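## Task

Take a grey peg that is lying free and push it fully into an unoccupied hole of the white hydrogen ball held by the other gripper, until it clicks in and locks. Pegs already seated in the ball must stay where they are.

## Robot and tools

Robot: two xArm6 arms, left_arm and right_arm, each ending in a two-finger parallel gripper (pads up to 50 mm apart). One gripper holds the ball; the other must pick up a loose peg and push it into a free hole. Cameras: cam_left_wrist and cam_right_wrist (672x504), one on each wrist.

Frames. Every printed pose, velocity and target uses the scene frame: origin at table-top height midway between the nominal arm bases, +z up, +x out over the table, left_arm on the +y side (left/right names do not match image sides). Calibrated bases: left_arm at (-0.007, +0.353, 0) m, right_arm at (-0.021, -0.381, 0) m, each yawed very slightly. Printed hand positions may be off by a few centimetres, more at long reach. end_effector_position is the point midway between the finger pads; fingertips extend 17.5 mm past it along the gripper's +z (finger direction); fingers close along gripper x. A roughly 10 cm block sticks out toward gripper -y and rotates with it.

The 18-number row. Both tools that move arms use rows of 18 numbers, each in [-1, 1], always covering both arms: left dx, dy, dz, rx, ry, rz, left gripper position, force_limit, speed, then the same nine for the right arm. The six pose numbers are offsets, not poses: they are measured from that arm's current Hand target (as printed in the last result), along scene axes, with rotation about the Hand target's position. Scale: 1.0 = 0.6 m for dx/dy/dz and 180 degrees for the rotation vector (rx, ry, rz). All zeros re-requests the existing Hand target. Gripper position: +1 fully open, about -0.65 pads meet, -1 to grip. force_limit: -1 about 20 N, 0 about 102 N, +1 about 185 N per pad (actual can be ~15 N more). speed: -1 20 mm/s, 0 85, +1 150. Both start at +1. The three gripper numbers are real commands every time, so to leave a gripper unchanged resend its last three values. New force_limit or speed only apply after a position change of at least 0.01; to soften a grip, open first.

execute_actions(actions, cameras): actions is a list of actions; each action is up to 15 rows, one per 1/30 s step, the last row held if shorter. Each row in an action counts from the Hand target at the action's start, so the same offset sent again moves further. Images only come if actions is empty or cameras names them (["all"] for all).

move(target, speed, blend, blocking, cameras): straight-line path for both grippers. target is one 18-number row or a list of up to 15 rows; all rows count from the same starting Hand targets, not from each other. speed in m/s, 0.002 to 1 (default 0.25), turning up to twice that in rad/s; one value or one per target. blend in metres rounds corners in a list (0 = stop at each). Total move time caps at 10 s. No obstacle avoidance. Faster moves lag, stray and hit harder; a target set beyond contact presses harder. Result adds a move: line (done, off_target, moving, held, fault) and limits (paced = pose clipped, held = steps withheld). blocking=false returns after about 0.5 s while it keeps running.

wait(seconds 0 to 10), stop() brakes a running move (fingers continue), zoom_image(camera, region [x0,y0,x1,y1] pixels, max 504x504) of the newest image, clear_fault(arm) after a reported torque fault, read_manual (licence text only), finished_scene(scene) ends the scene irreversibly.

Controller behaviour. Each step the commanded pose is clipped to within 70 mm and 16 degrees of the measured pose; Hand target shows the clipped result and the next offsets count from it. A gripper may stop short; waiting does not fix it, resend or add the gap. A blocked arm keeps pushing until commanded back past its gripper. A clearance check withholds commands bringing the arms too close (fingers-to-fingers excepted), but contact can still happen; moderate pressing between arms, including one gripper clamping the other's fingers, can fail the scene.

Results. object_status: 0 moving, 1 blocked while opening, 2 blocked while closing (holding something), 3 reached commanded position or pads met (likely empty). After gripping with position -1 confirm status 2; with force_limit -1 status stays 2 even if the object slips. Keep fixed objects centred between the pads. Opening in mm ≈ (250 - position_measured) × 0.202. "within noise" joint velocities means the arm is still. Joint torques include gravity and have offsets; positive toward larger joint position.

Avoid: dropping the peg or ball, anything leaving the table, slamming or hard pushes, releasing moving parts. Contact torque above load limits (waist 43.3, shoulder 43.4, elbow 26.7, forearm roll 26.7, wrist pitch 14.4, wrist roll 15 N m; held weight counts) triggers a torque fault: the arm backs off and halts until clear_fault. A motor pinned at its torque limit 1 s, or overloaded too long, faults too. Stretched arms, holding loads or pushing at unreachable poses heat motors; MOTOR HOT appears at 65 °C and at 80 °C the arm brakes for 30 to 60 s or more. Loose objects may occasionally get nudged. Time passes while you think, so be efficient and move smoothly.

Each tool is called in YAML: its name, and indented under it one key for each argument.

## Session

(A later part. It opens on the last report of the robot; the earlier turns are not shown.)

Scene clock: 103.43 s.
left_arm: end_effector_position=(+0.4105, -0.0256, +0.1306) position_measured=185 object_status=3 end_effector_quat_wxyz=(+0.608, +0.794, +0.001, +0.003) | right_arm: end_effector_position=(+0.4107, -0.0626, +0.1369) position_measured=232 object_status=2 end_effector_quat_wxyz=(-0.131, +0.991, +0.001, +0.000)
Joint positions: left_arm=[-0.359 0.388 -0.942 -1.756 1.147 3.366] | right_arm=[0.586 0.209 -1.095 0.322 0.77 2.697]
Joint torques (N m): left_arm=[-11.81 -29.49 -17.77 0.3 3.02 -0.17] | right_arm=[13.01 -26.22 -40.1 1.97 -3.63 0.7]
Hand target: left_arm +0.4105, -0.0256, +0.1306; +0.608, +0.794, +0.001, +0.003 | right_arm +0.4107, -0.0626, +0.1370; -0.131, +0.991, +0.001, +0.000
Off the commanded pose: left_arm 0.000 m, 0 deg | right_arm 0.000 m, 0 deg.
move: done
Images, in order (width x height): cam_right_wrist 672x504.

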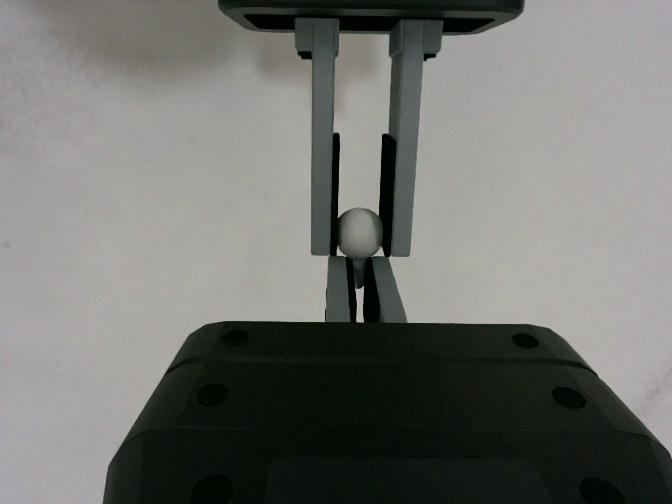

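move:
  target: [0,0,0,0,0,0,-0.388235,1,1, 0,0.0012,0.00033,0,0,0,-1,0,-0.7]
  cameras: []
  speed: 0.03

move:
  target: [0,0,0,0,0,0,-0.388235,1,1, 0,-0.0033,-0.0009,0,0,0,-1,0,-0.7]
  cameras: ["cam_right_wrist"]
  speed: 0.03

zoom_image:
  camera: "cam_right_wrist"
  region: [300, 170, 420, 290]

Scene clock: 105.93 s.
left_arm: end_effector_position=(+0.4105, -0.0256, +0.1306) position_measured=185 object_status=3 end_effector_quat_wxyz=(+0.608, +0.794, +0.001, +0.003) | right_arm: end_effector_position=(+0.4107, -0.0619, +0.1372) position_measured=232 object_status=2 end_effector_quat_wxyz=(-0.131, +0.991, +0.001, +0.000)
Joint positions: left_arm=[-0.359 0.388 -0.942 -1.756 1.147 3.366] | right_arm=[0.587 0.209 -1.097 0.321 0.77 2.699]
Joint torques (N m): left_arm=[-19.02 -29.66 -20.27 0.25 4.01 -0.28] | right_arm=[22.85 -28.75 -46.06 3.94 -4.27 0.67]
Hand target: left_arm +0.4105, -0.0256, +0.1306; +0.608, +0.794, +0.001, +0.003 | right_arm +0.4107, -0.0619, +0.1372; -0.131, +0.991, +0.001, +0.000
Off the commanded pose: left_arm 0.000 m, 0 deg | right_arm 0.000 m, 0 deg.
move: done
No camera images: "cameras" was empty.

Scene clock: 106.63 s.
left_arm: end_effector_position=(+0.4104, -0.0258, +0.1306) position_measured=185 object_status=3 end_effector_quat_wxyz=(+0.608, +0.794, +0.000, +0.003) | right_arm: end_effector_position=(+0.4107, -0.0637, +0.1368) position_measured=232 object_status=2 end_effector_quat_wxyz=(-0.131, +0.991, +0.001, +0.001)
Joint positions: left_arm=[-0.36 0.388 -0.942 -1.756 1.148 3.366] | right_arm=[0.584 0.207 -1.093 0.323 0.769 2.694]
Joint torques (N m): left_arm=[-4.82 -29.44 -14.5 -0.1 2.74 -0.17] | right_arm=[-3.05 -25.03 -31.22 0.39 -4 -0.69]
Hand target: left_arm +0.4105, -0.0256, +0.1306; +0.608, +0.794, +0.001, +0.003 | right_arm +0.4107, -0.0638, +0.1367; -0.131, +0.991, +0.001, +0.000
Off the commanded pose: left_arm 0.000 m, 0 deg | right_arm 0.000 m, 0 deg.
move: done
Images, in order (width x height): cam_right_wrist 672x504.

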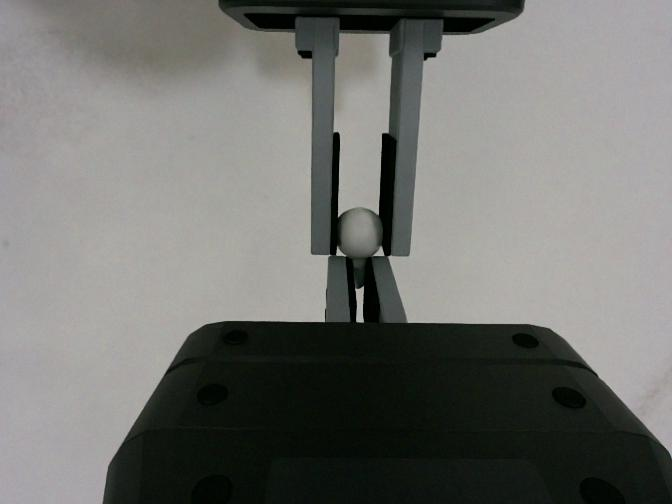

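Scaled by 4.200.

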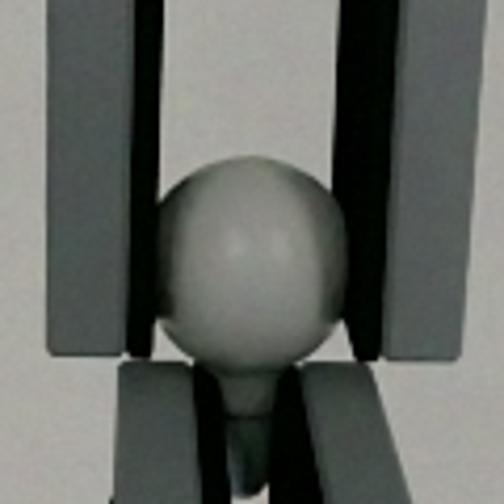

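move:
  target: [0,0,0,0,0,0,-0.388235,1,1, 0,0,0,0,0,0,-0.1,0,-0.9]
  cameras: []

move:
  target: [0,0,0,0,0,0,-0.388235,1,1, -0.02,-0.07,-0.018,0,0,0,-0.1,0,-0.9]
  cameras: ["cam_right_wrist"]
  speed: 0.2

zoom_image:
  camera: "cam_right_wrist"
  region: [340, 60, 450, 180]

Scene clock: 109.40 s.
left_arm: end_effector_position=(+0.4105, -0.0256, +0.1306) position_measured=185 object_status=3 end_effector_quat_wxyz=(+0.608, +0.794, +0.001, +0.003) | right_arm: end_effector_position=(+0.4107, -0.0638, +0.1367) position_measured=167 object_status=0 end_effector_quat_wxyz=(-0.131, +0.991, +0.001, +0.001)
Joint positions: left_arm=[-0.359 0.388 -0.942 -1.756 1.147 3.366] | right_arm=[0.584 0.207 -1.092 0.323 0.769 2.694]
Joint torques (N m): left_arm=[-0.28 -36.52 -19.93 -0.66 1.85 -0.17] | right_arm=[2.28 -22.14 -24.63 -0.41 -1.18 -0.53]
Hand target: left_arm +0.4105, -0.0256, +0.1306; +0.608, +0.794, +0.001, +0.003 | right_arm +0.4107, -0.0638, +0.1367; -0.131, +0.991, +0.001, +0.000
Off the commanded pose: left_arm 0.000 m, 0 deg | right_arm 0.000 m, 0 deg.
move: done
No camera images: "cameras" was empty.

Scene clock: 110.27 s.
left_arm: end_effector_position=(+0.4105, -0.0256, +0.1306) position_measured=185 object_status=3 end_effector_quat_wxyz=(+0.608, +0.794, +0.001, +0.003) | right_arm: end_effector_position=(+0.3987, -0.1058, +0.1259) position_measured=167 object_status=3 end_effector_quat_wxyz=(-0.131, +0.991, +0.001, +0.000)
Joint positions: left_arm=[-0.359 0.388 -0.942 -1.756 1.147 3.366] | right_arm=[0.526 0.129 -0.96 0.348 0.732 2.607]
Joint torques (N m): left_arm=[-0.86 -36.77 -19.88 -1.07 1.82 -0.25] | right_arm=[-1.89 -21.05 -23.94 0.32 -1.93 -0.65]
Hand target: left_arm +0.4105, -0.0256, +0.1306; +0.608, +0.794, +0.001, +0.003 | right_arm +0.3987, -0.1058, +0.1259; -0.131, +0.991, +0.001, +0.000
Off the commanded pose: left_arm 0.000 m, 0 deg | right_arm 0.000 m, 0 deg.
move: done
Images, in order (width x height): cam_right_wrist 672x504.

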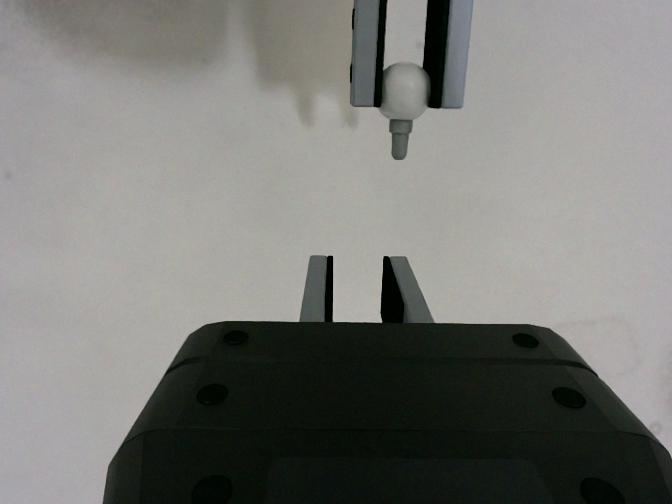

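Scaled by 4.200.

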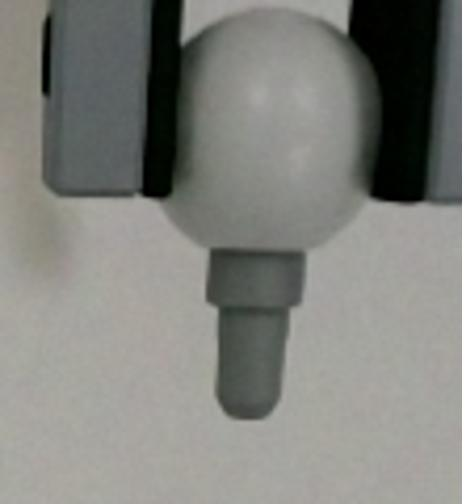

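Flush and seated, same as scene 1.

finished_scene:
  scene: 2

The scene is finished: the task was done.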